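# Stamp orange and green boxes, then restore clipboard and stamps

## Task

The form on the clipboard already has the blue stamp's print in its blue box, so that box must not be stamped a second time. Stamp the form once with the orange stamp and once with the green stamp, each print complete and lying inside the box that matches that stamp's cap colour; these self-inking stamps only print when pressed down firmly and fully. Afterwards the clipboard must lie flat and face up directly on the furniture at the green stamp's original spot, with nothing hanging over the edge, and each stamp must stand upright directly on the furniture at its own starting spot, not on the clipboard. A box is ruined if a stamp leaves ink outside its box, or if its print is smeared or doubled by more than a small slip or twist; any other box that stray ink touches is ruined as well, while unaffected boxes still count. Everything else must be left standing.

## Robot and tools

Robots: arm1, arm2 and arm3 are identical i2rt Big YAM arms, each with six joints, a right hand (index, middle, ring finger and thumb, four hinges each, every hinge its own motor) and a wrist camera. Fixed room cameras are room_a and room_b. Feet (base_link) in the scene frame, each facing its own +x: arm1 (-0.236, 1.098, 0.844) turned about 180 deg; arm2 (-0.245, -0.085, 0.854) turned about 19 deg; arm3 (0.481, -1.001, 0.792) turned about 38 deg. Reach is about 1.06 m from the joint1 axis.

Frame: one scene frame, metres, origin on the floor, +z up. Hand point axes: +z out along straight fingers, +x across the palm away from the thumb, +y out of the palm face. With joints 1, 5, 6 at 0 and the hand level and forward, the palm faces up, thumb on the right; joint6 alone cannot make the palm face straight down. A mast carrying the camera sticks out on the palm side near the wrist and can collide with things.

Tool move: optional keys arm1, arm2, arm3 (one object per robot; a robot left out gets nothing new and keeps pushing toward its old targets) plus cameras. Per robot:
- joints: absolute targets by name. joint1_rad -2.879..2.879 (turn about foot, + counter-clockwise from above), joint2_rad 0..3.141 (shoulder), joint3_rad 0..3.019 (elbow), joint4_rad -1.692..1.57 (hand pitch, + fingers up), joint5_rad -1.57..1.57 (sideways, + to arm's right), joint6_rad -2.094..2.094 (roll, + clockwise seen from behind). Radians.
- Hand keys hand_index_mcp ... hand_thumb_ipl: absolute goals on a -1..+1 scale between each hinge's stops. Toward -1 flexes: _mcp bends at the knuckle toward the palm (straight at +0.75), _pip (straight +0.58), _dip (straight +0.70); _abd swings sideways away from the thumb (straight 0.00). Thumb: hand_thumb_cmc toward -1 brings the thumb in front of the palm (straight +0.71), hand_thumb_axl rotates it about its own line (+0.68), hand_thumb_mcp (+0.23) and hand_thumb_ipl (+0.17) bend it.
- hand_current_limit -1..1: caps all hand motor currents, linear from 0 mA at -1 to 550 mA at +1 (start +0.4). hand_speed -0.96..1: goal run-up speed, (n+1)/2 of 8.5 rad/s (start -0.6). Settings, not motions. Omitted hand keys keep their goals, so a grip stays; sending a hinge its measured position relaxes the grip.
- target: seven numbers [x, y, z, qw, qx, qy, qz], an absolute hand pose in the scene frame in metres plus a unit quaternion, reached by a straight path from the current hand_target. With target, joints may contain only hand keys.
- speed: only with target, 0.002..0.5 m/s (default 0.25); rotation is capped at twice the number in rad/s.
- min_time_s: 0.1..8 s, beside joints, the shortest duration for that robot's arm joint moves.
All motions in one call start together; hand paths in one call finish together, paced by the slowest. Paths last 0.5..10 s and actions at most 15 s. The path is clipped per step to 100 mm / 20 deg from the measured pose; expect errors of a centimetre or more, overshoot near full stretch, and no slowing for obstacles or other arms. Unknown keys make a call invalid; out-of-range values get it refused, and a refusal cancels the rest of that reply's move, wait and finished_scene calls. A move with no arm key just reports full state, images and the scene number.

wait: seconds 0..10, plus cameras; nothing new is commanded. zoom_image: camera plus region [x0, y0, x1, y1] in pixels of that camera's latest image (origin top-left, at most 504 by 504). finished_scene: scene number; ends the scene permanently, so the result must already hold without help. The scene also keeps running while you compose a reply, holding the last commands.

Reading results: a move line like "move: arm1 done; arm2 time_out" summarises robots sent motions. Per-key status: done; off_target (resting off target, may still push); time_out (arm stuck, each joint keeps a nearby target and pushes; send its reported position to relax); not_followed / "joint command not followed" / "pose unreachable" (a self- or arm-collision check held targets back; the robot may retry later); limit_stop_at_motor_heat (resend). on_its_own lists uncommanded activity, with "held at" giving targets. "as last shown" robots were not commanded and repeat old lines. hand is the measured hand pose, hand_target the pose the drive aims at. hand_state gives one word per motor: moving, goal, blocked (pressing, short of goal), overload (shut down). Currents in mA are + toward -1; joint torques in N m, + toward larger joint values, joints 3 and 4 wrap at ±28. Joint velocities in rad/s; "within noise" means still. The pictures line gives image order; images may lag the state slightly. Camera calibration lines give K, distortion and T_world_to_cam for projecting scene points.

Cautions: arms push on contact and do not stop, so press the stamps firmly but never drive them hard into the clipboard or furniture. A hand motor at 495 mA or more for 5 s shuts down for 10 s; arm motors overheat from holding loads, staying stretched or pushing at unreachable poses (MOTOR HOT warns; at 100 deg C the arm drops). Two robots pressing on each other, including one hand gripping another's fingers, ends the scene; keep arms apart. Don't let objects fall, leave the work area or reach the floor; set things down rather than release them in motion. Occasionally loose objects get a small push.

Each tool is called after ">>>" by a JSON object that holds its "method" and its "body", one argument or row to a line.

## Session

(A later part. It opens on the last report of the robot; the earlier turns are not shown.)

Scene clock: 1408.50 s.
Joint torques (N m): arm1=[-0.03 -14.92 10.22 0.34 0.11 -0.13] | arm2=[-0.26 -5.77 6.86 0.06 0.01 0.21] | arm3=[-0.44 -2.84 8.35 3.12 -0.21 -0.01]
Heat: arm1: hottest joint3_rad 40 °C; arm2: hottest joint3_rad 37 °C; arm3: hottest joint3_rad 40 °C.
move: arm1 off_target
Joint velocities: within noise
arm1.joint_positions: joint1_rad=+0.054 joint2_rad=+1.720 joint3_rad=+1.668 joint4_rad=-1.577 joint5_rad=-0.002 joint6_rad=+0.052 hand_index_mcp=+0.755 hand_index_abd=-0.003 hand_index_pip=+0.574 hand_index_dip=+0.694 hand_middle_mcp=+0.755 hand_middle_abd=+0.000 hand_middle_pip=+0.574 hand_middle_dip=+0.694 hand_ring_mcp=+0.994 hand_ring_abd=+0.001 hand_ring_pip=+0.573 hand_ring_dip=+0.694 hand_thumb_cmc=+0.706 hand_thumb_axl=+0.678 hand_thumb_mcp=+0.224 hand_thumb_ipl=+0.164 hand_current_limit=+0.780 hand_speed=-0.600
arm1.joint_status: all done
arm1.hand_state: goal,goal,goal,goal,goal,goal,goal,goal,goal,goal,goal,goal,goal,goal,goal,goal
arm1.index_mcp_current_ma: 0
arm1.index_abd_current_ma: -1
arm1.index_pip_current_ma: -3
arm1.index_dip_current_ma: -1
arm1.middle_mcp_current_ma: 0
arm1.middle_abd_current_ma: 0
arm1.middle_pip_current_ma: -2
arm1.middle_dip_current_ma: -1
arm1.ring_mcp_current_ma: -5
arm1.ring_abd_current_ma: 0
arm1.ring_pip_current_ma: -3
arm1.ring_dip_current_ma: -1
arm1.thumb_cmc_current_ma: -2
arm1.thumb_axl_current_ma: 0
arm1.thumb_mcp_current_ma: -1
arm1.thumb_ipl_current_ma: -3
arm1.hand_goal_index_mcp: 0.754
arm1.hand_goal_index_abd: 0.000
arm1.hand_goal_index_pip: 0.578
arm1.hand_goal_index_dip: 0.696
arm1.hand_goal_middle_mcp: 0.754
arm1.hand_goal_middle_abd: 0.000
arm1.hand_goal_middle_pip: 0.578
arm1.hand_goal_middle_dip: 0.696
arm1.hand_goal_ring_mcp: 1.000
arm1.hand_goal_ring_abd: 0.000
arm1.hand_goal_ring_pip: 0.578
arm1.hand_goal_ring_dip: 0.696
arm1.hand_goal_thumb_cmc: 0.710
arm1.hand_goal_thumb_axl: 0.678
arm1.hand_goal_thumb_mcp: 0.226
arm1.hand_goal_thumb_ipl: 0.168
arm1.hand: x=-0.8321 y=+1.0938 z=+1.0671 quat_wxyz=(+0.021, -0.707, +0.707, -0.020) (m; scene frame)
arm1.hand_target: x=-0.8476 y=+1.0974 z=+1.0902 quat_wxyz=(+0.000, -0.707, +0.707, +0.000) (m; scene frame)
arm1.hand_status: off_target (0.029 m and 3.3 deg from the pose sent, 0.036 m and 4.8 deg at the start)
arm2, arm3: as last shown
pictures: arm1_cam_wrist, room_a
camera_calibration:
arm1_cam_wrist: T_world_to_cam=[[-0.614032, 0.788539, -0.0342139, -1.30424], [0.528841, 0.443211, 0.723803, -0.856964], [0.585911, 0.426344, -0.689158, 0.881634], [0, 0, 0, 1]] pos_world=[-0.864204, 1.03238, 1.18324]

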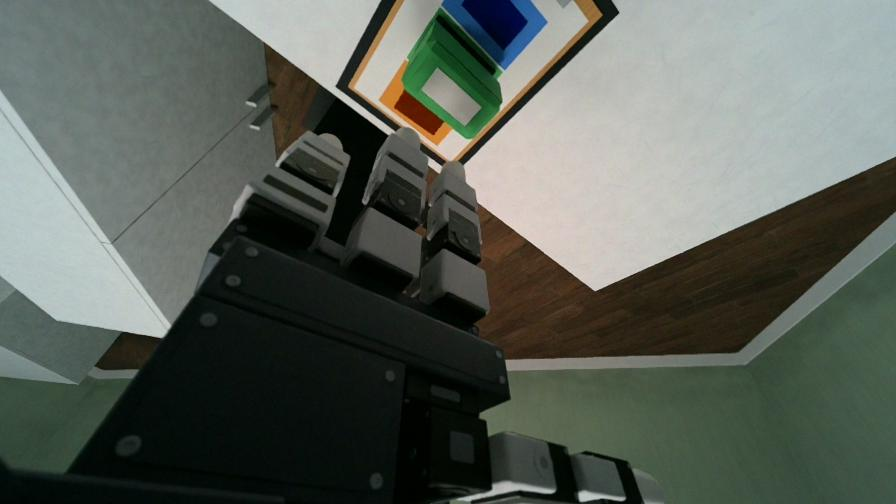

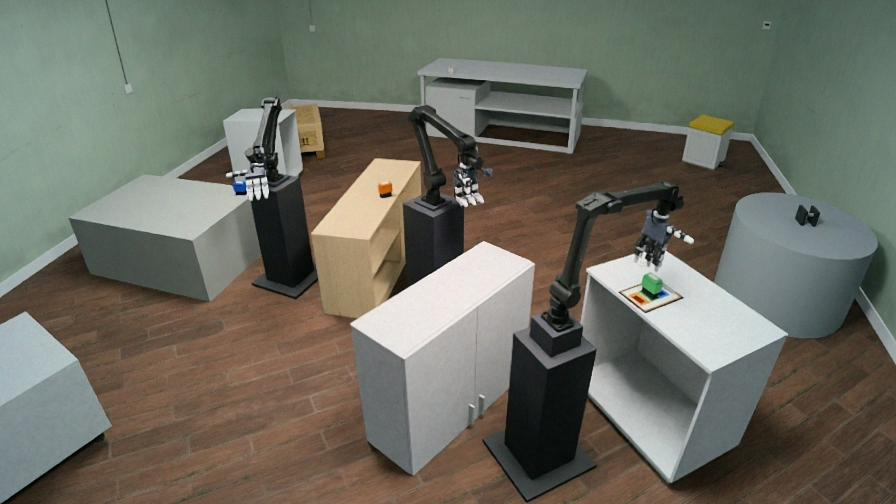

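>>> {"method": "move", "body": {
  "arm1": {"target":[-0.851,1.0965,1.045,0,0.7071,-0.7071,0],"speed":0.08},
  "cameras": ["arm1_cam_wrist","room_a"]
}}

>>> {"method": "zoom_image", "body": {
  "camera": "room_a",
  "region": [590, 180, 740, 320]
}}

Scene clock: 1414.27 s.
Joint torques (N m): arm1=[0.03 -14.92 6.57 0.47 0.08 -0.12] | arm2=[-0.21 -5.83 6.87 0.06 0.01 0.2] | arm3=[-1.26 -2.43 8.12 2.77 -0.2 -0.04]
Heat: arm1: hottest joint3_rad 40 °C; arm2: hottest joint3_rad 37 °C; arm3: hottest joint3_rad 40 °C.
move: arm1 done
Joint velocities: within noise
arm1.joint_positions: joint1_rad=+0.054 joint2_rad=+1.735 joint3_rad=+1.625 joint4_rad=-1.465 joint5_rad=-0.001 joint6_rad=+0.052 hand_index_mcp=+0.755 hand_index_abd=-0.003 hand_index_pip=+0.574 hand_index_dip=+0.694 hand_middle_mcp=+0.755 hand_middle_abd=+0.000 hand_middle_pip=+0.574 hand_middle_dip=+0.694 hand_ring_mcp=+0.994 hand_ring_abd=+0.001 hand_ring_pip=+0.573 hand_ring_dip=+0.694 hand_thumb_cmc=+0.707 hand_thumb_axl=+0.678 hand_thumb_mcp=+0.224 hand_thumb_ipl=+0.164 hand_current_limit=+0.780 hand_speed=-0.600
arm1.joint_status: not commanded
arm1.hand_state: goal,goal,goal,goal,goal,goal,goal,goal,goal,goal,goal,goal,goal,goal,goal,goal
arm1.index_mcp_current_ma: 0
arm1.index_abd_current_ma: -1
arm1.index_pip_current_ma: -2
arm1.index_dip_current_ma: -1
arm1.middle_mcp_current_ma: 0
arm1.middle_abd_current_ma: 0
arm1.middle_pip_current_ma: -2
arm1.middle_dip_current_ma: -1
arm1.ring_mcp_current_ma: -5
arm1.ring_abd_current_ma: 0
arm1.ring_pip_current_ma: -3
arm1.ring_dip_current_ma: -1
arm1.thumb_cmc_current_ma: -2
arm1.thumb_axl_current_ma: 0
arm1.thumb_mcp_current_ma: -1
arm1.thumb_ipl_current_ma: -3
arm1.hand_goal_index_mcp: 0.754
arm1.hand_goal_index_abd: 0.000
arm1.hand_goal_index_pip: 0.578
arm1.hand_goal_index_dip: 0.696
arm1.hand_goal_middle_mcp: 0.754
arm1.hand_goal_middle_abd: 0.000
arm1.hand_goal_middle_pip: 0.578
arm1.hand_goal_middle_dip: 0.696
arm1.hand_goal_ring_mcp: 1.000
arm1.hand_goal_ring_abd: 0.000
arm1.hand_goal_ring_pip: 0.578
arm1.hand_goal_ring_dip: 0.696
arm1.hand_goal_thumb_cmc: 0.710
arm1.hand_goal_thumb_axl: 0.678
arm1.hand_goal_thumb_mcp: 0.226
arm1.hand_goal_thumb_ipl: 0.168
arm1.hand: x=-0.8491 y=+1.0930 z=+1.0473 quat_wxyz=(+0.001, -0.707, +0.707, -0.002) (m; scene frame)
arm1.hand_target: x=-0.8510 y=+1.0964 z=+1.0450 quat_wxyz=(+0.000, -0.707, +0.707, +0.000) (m; scene frame)
arm1.hand_status: done (0.005 m and 0.2 deg from the pose sent, 0.029 m and 3.3 deg at the start)
arm2, arm3: as last shown
pictures: arm1_cam_wrist, room_a
camera_calibration:
arm1_cam_wrist: T_world_to_cam=[[-0.61505, 0.788483, -0.00286534, -1.34835], [0.567175, 0.444939, 0.693068, -0.77047], [0.547747, 0.424646, -0.720867, 0.880944], [0, 0, 0, 1]] pos_world=[-0.874844, 1.03187, 1.16517]

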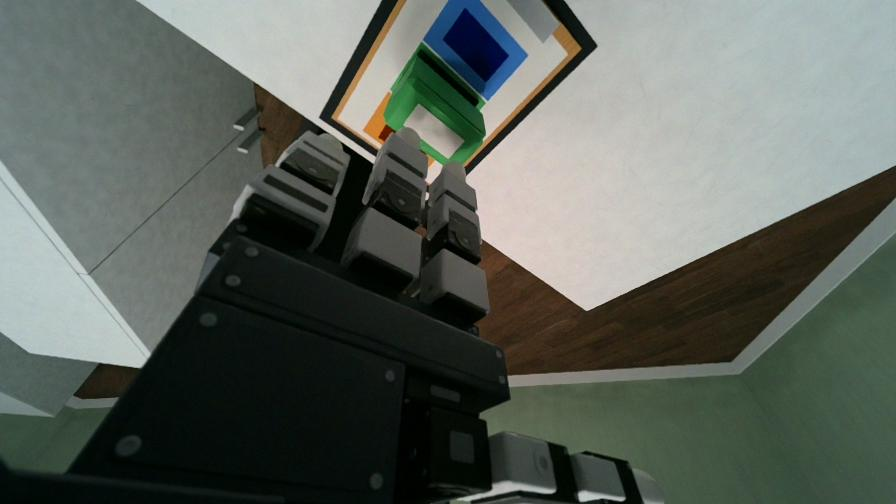

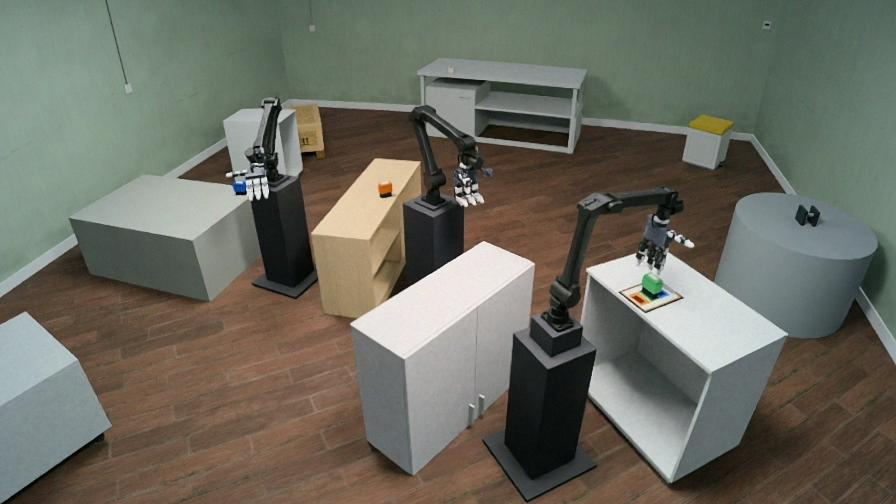

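Scaled by 3.360 from the camera's 896x504 image, which has a finer 1280x720 frame.

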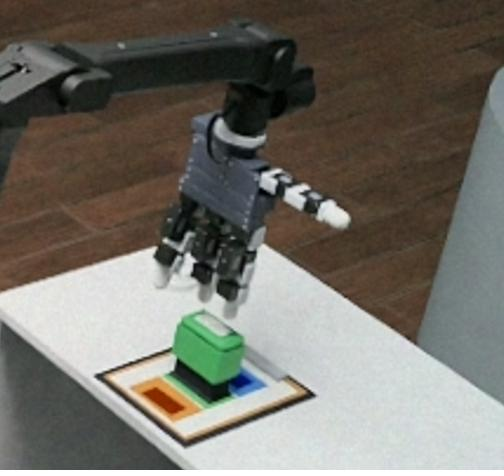

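>>> {"method": "move", "body": {
  "arm1": {"target":[-0.854,1.0955,1.022,0,0.7071,-0.7071,0],"speed":0.05}
}}

>>> {"method": "move", "body": {
  "arm1": {"target":[-0.854,1.0955,1.008,0,0.7071,-0.7071,0],"speed":0.05},
  "cameras": ["arm1_cam_wrist","room_a"]
}}

>>> {"method": "zoom_image", "body": {
  "camera": "room_a",
  "region": [590, 180, 740, 320]
}}

Scene clock: 1417.37 s.
Joint torques (N m): arm1=[0.21 -14.86 6.46 0.5 0.08 -0.1] | arm2=[-0.15 -5.54 6.86 0.12 0.02 0.22] | arm3=[-0.56 -2.55 8.21 3.37 -0.23 -0.06]
Heat: arm1: hottest joint3_rad 40 °C; arm2: hottest joint3_rad 37 °C; arm3: hottest joint3_rad 40 °C.
move: arm1 done
Joint velocities: within noise
arm1.joint_positions: joint1_rad=+0.054 joint2_rad=+1.749 joint3_rad=+1.587 joint4_rad=-1.410 joint5_rad=-0.001 joint6_rad=+0.052 hand_index_mcp=+0.755 hand_index_abd=-0.003 hand_index_pip=+0.574 hand_index_dip=+0.694 hand_middle_mcp=+0.755 hand_middle_abd=+0.000 hand_middle_pip=+0.574 hand_middle_dip=+0.694 hand_ring_mcp=+0.994 hand_ring_abd=+0.001 hand_ring_pip=+0.573 hand_ring_dip=+0.694 hand_thumb_cmc=+0.707 hand_thumb_axl=+0.678 hand_thumb_mcp=+0.224 hand_thumb_ipl=+0.164 hand_current_limit=+0.780 hand_speed=-0.600
arm1.joint_status: not commanded
arm1.hand_state: goal,goal,goal,goal,goal,goal,goal,goal,goal,goal,goal,goal,goal,goal,goal,goal
arm1.index_mcp_current_ma: 0
arm1.index_abd_current_ma: -1
arm1.index_pip_current_ma: -2
arm1.index_dip_current_ma: -1
arm1.middle_mcp_current_ma: 0
arm1.middle_abd_current_ma: 0
arm1.middle_pip_current_ma: -2
arm1.middle_dip_current_ma: -1
arm1.ring_mcp_current_ma: -5
arm1.ring_abd_current_ma: 0
arm1.ring_pip_current_ma: -3
arm1.ring_dip_current_ma: -1
arm1.thumb_cmc_current_ma: -2
arm1.thumb_axl_current_ma: 0
arm1.thumb_mcp_current_ma: -1
arm1.thumb_ipl_current_ma: -3
arm1.hand_goal_index_mcp: 0.754
arm1.hand_goal_index_abd: 0.000
arm1.hand_goal_index_pip: 0.578
arm1.hand_goal_index_dip: 0.696
arm1.hand_goal_middle_mcp: 0.754
arm1.hand_goal_middle_abd: 0.000
arm1.hand_goal_middle_pip: 0.578
arm1.hand_goal_middle_dip: 0.696
arm1.hand_goal_ring_mcp: 1.000
arm1.hand_goal_ring_abd: 0.000
arm1.hand_goal_ring_pip: 0.578
arm1.hand_goal_ring_dip: 0.696
arm1.hand_goal_thumb_cmc: 0.710
arm1.hand_goal_thumb_axl: 0.678
arm1.hand_goal_thumb_mcp: 0.226
arm1.hand_goal_thumb_ipl: 0.168
arm1.hand: x=-0.8524 y=+1.0928 z=+1.0260 quat_wxyz=(+0.000, -0.707, +0.707, -0.001) (m; scene frame)
arm1.hand_target: x=-0.8540 y=+1.0954 z=+1.0220 quat_wxyz=(+0.000, -0.707, +0.707, +0.000) (m; scene frame)
arm1.hand_status: done (0.005 m and 0.1 deg from the pose sent, 0.026 m and 0.2 deg at the start)
arm2, arm3: as last shown
pictures: none

Scene clock: 1418.33 s.
Joint torques (N m): arm1=[0.21 -14.45 5.46 0.81 0.04 -0.1] | arm2=[-0.21 -5.66 6.93 0.09 0.02 0.2] | arm3=[-0.91 -2.67 8.49 2.88 -0.23 -0.06]
Heat: arm1: hottest joint3_rad 40 °C; arm2: hottest joint3_rad 37 °C; arm3: hottest joint3_rad 40 °C.
move: arm1 off_target
Joint velocities: within noise
arm1.joint_positions: joint1_rad=+0.054 joint2_rad=+1.749 joint3_rad=+1.573 joint4_rad=-1.384 joint5_rad=-0.001 joint6_rad=+0.052 hand_index_mcp=+0.762 hand_index_abd=-0.003 hand_index_pip=+0.583 hand_index_dip=+0.697 hand_middle_mcp=+0.759 hand_middle_abd=+0.000 hand_middle_pip=+0.581 hand_middle_dip=+0.696 hand_ring_mcp=+0.994 hand_ring_abd=+0.001 hand_ring_pip=+0.574 hand_ring_dip=+0.694 hand_thumb_cmc=+0.707 hand_thumb_axl=+0.678 hand_thumb_mcp=+0.224 hand_thumb_ipl=+0.164 hand_current_limit=+0.780 hand_speed=-0.600
arm1.joint_status: not commanded
arm1.hand_state: goal,goal,goal,goal,goal,goal,goal,goal,goal,goal,goal,goal,goal,goal,goal,goal
arm1.index_mcp_current_ma: 7
arm1.index_abd_current_ma: -1
arm1.index_pip_current_ma: 3
arm1.index_dip_current_ma: 0
arm1.middle_mcp_current_ma: 4
arm1.middle_abd_current_ma: 0
arm1.middle_pip_current_ma: 1
arm1.middle_dip_current_ma: 0
arm1.ring_mcp_current_ma: -5
arm1.ring_abd_current_ma: 0
arm1.ring_pip_current_ma: -3
arm1.ring_dip_current_ma: -1
arm1.thumb_cmc_current_ma: -1
arm1.thumb_axl_current_ma: 0
arm1.thumb_mcp_current_ma: -2
arm1.thumb_ipl_current_ma: -3
arm1.hand_goal_index_mcp: 0.754
arm1.hand_goal_index_abd: 0.000
arm1.hand_goal_index_pip: 0.578
arm1.hand_goal_index_dip: 0.696
arm1.hand_goal_middle_mcp: 0.754
arm1.hand_goal_middle_abd: 0.000
arm1.hand_goal_middle_pip: 0.578
arm1.hand_goal_middle_dip: 0.696
arm1.hand_goal_ring_mcp: 1.000
arm1.hand_goal_ring_abd: 0.000
arm1.hand_goal_ring_pip: 0.578
arm1.hand_goal_ring_dip: 0.696
arm1.hand_goal_thumb_cmc: 0.710
arm1.hand_goal_thumb_axl: 0.678
arm1.hand_goal_thumb_mcp: 0.226
arm1.hand_goal_thumb_ipl: 0.168
arm1.hand: x=-0.8548 y=+1.0928 z=+1.0220 quat_wxyz=(-0.005, -0.707, +0.707, +0.004) (m; scene frame)
arm1.hand_target: x=-0.8538 y=+1.0954 z=+1.0082 quat_wxyz=(+0.000, -0.707, +0.707, +0.000) (m; scene frame)
arm1.hand_status: off_target (0.014 m and 0.7 deg from the pose sent, 0.018 m and 0.1 deg at the start)
arm2, arm3: as last shown
pictures: arm1_cam_wrist, room_a
camera_calibration:
arm1_cam_wrist: T_world_to_cam=[[-0.615025, 0.788477, 0.00689872, -1.36167], [0.578203, 0.445025, 0.683838, -0.730864], [0.53612, 0.424566, -0.729602, 0.864944], [0, 0, 0, 1]] pos_world=[-0.878587, 1.03167, 1.14025]

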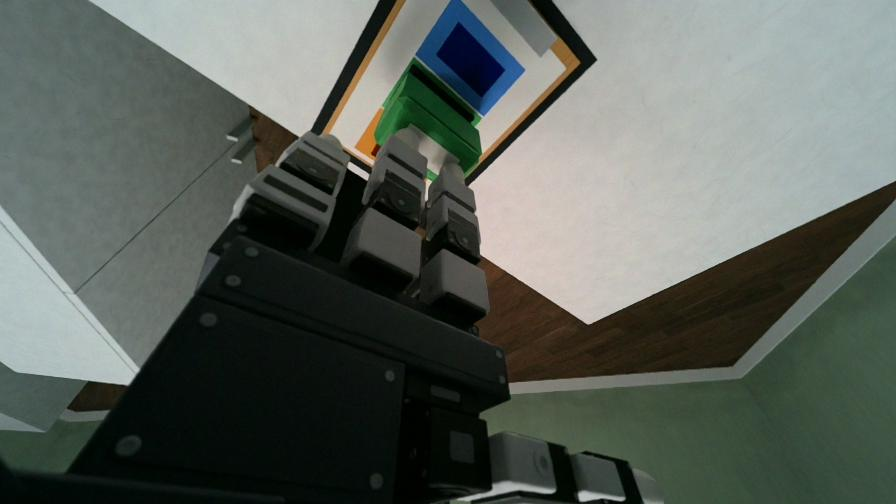

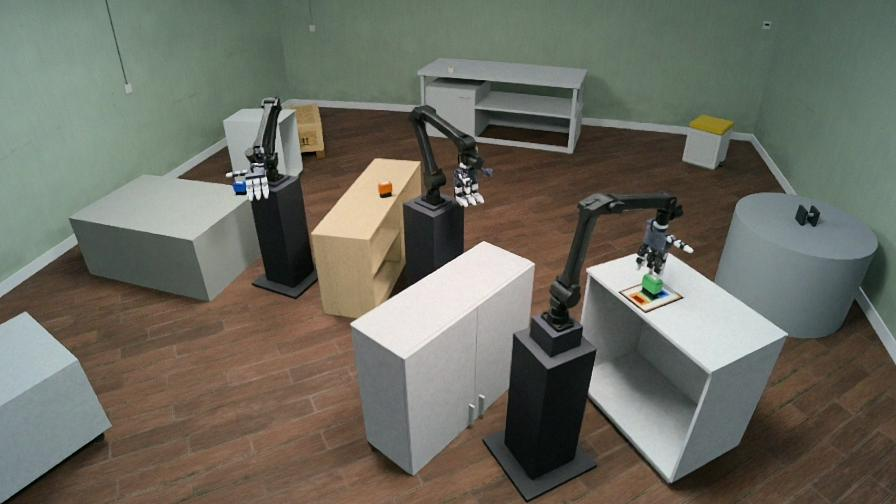

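Scaled by 3.360 from the camera's 896x504 image, which has a finer 1280x720 frame.

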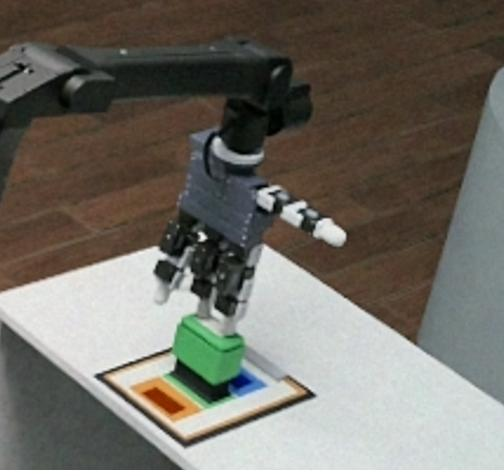

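>>> {"method": "move", "body": {
  "arm1": {"target":[-0.853,1.0955,0.975,0,0.7071,-0.7071,0],"speed":0.08}
}}

>>> {"method": "move", "body": {
  "arm1": {"target":[-0.852,1.0955,0.935,0,0.7071,-0.7071,0],"speed":0.08},
  "cameras": ["arm1_cam_wrist","room_a"]
}}

>>> {"method": "zoom_image", "body": {
  "camera": "room_a",
  "region": [590, 180, 740, 320]
}}

Scene clock: 1421.17 s.
Joint torques (N m): arm1=[0.26 -13.1 4.72 1.14 0.03 -0.11] | arm2=[-0.15 -5.71 6.89 0.12 0 0.22] | arm3=[-1.08 -1.96 8.17 2.96 -0.21 -0.06]
Heat: arm1: hottest joint3_rad 40 °C; arm2: hottest joint3_rad 37 °C; arm3: hottest joint3_rad 40 °C.
move: arm1 off_target
Joint velocities: within noise
arm1.joint_positions: joint1_rad=+0.054 joint2_rad=+1.749 joint3_rad=+1.518 joint4_rad=-1.308 joint5_rad=+0.000 joint6_rad=+0.052 hand_index_mcp=+0.772 hand_index_abd=-0.004 hand_index_pip=+0.590 hand_index_dip=+0.701 hand_middle_mcp=+0.769 hand_middle_abd=-0.001 hand_middle_pip=+0.587 hand_middle_dip=+0.700 hand_ring_mcp=+0.994 hand_ring_abd=+0.001 hand_ring_pip=+0.574 hand_ring_dip=+0.694 hand_thumb_cmc=+0.707 hand_thumb_axl=+0.678 hand_thumb_mcp=+0.224 hand_thumb_ipl=+0.164 hand_current_limit=+0.780 hand_speed=-0.600
arm1.joint_status: not commanded
arm1.hand_state: goal,goal,goal,goal,goal,goal,goal,goal,goal,goal,goal,goal,goal,goal,goal,goal
arm1.index_mcp_current_ma: 24
arm1.index_abd_current_ma: -2
arm1.index_pip_current_ma: 12
arm1.index_dip_current_ma: 3
arm1.middle_mcp_current_ma: 19
arm1.middle_abd_current_ma: 0
arm1.middle_pip_current_ma: 9
arm1.middle_dip_current_ma: 2
arm1.ring_mcp_current_ma: -5
arm1.ring_abd_current_ma: 0
arm1.ring_pip_current_ma: -3
arm1.ring_dip_current_ma: -1
arm1.thumb_cmc_current_ma: -1
arm1.thumb_axl_current_ma: 0
arm1.thumb_mcp_current_ma: -2
arm1.thumb_ipl_current_ma: -3
arm1.hand_goal_index_mcp: 0.754
arm1.hand_goal_index_abd: 0.000
arm1.hand_goal_index_pip: 0.578
arm1.hand_goal_index_dip: 0.696
arm1.hand_goal_middle_mcp: 0.754
arm1.hand_goal_middle_abd: 0.000
arm1.hand_goal_middle_pip: 0.578
arm1.hand_goal_middle_dip: 0.696
arm1.hand_goal_ring_mcp: 1.000
arm1.hand_goal_ring_abd: 0.000
arm1.hand_goal_ring_pip: 0.578
arm1.hand_goal_ring_dip: 0.696
arm1.hand_goal_thumb_cmc: 0.710
arm1.hand_goal_thumb_axl: 0.678
arm1.hand_goal_thumb_mcp: 0.226
arm1.hand_goal_thumb_ipl: 0.168
arm1.hand: x=-0.8554 y=+1.0929 z=+1.0031 quat_wxyz=(-0.012, -0.707, +0.707, +0.011) (m; scene frame)
arm1.hand_target: x=-0.8520 y=+1.0954 z=+0.9755 quat_wxyz=(+0.000, -0.707, +0.707, +0.000) (m; scene frame)
arm1.hand_status: off_target (0.028 m and 1.8 deg from the pose sent, 0.047 m and 0.7 deg at the start)
arm2, arm3: as last shown
pictures: none

Scene clock: 1422.30 s.
Joint torques (N m): arm1=[0.26 -9.11 3.49 1.74 -0.08 -0.11] | arm2=[-0.44 -5.89 6.83 0.06 0.01 0.22] | arm3=[-0.56 -2.37 8.2 2.99 -0.22 0.01]
Heat: arm1: hottest joint3_rad 40 °C; arm2: hottest joint3_rad 37 °C; arm3: hottest joint3_rad 40 °C.
move: arm1 off_target
Joint velocities: within noise
arm1.joint_positions: joint1_rad=+0.054 joint2_rad=+1.723 joint3_rad=+1.460 joint4_rad=-1.225 joint5_rad=+0.002 joint6_rad=+0.052 hand_index_mcp=+0.796 hand_index_abd=-0.006 hand_index_pip=+0.607 hand_index_dip=+0.710 hand_middle_mcp=+0.794 hand_middle_abd=-0.004 hand_middle_pip=+0.604 hand_middle_dip=+0.708 hand_ring_mcp=+0.994 hand_ring_abd=+0.001 hand_ring_pip=+0.574 hand_ring_dip=+0.694 hand_thumb_cmc=+0.708 hand_thumb_axl=+0.678 hand_thumb_mcp=+0.223 hand_thumb_ipl=+0.164 hand_current_limit=+0.780 hand_speed=-0.600
arm1.joint_status: not commanded
arm1.hand_state: blocked,goal,blocked,goal,blocked,goal,blocked,goal,goal,goal,goal,goal,goal,goal,goal,goal
arm1.index_mcp_current_ma: 85
arm1.index_abd_current_ma: -4
arm1.index_pip_current_ma: 47
arm1.index_dip_current_ma: 16
arm1.middle_mcp_current_ma: 80
arm1.middle_abd_current_ma: -2
arm1.middle_pip_current_ma: 39
arm1.middle_dip_current_ma: 13
arm1.ring_mcp_current_ma: -5
arm1.ring_abd_current_ma: 0
arm1.ring_pip_current_ma: -3
arm1.ring_dip_current_ma: -1
arm1.thumb_cmc_current_ma: -1
arm1.thumb_axl_current_ma: 0
arm1.thumb_mcp_current_ma: -2
arm1.thumb_ipl_current_ma: -3
arm1.hand_goal_index_mcp: 0.754
arm1.hand_goal_index_abd: 0.000
arm1.hand_goal_index_pip: 0.578
arm1.hand_goal_index_dip: 0.696
arm1.hand_goal_middle_mcp: 0.754
arm1.hand_goal_middle_abd: 0.000
arm1.hand_goal_middle_pip: 0.578
arm1.hand_goal_middle_dip: 0.696
arm1.hand_goal_ring_mcp: 1.000
arm1.hand_goal_ring_abd: 0.000
arm1.hand_goal_ring_pip: 0.578
arm1.hand_goal_ring_dip: 0.696
arm1.hand_goal_thumb_cmc: 0.710
arm1.hand_goal_thumb_axl: 0.678
arm1.hand_goal_thumb_mcp: 0.226
arm1.hand_goal_thumb_ipl: 0.168
arm1.hand: x=-0.8554 y=+1.0932 z=+0.9999 quat_wxyz=(-0.031, -0.707, +0.706, +0.029) (m; scene frame)
arm1.hand_target: x=-0.8467 y=+1.0954 z=+0.9381 quat_wxyz=(+0.000, -0.707, +0.707, +0.000) (m; scene frame)
arm1.hand_status: off_target (0.065 m and 4.8 deg from the pose sent, 0.068 m and 1.8 deg at the start)
arm2, arm3: as last shown
pictures: arm1_cam_wrist, room_a
camera_calibration:
arm1_cam_wrist: T_world_to_cam=[[-0.612872, 0.788613, 0.0497764, -1.40341], [0.625775, 0.445929, 0.639963, -0.632022], [0.482487, 0.423364, -0.766792, 0.841627], [0, 0, 0, 1]] pos_world=[-0.870679, 1.03227, 1.11968]

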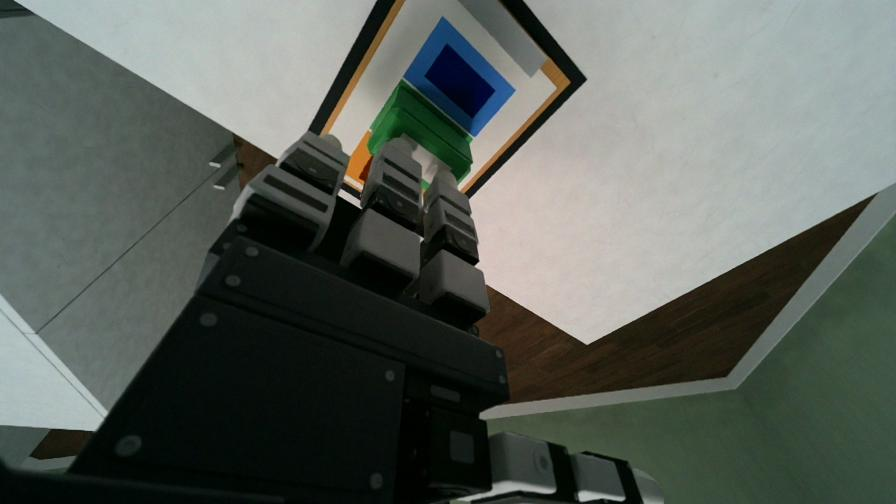

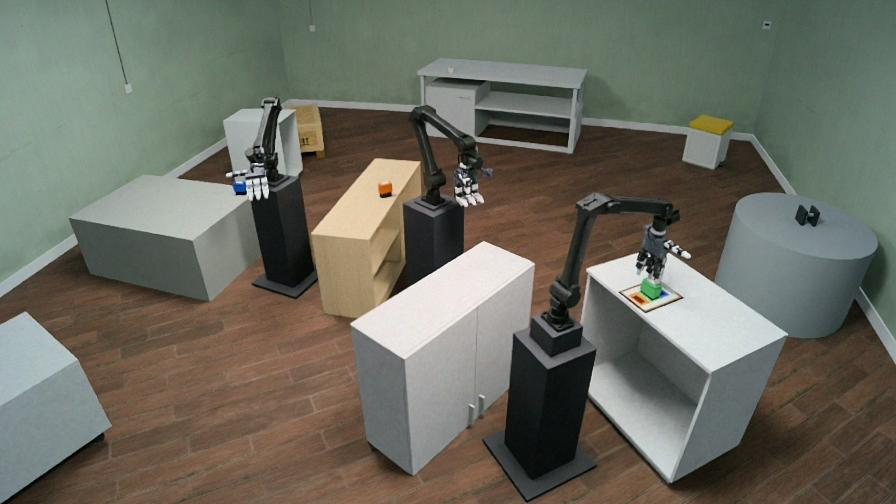

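Scaled by 3.360 from the camera's 896x504 image, which has a finer 1280x720 frame.

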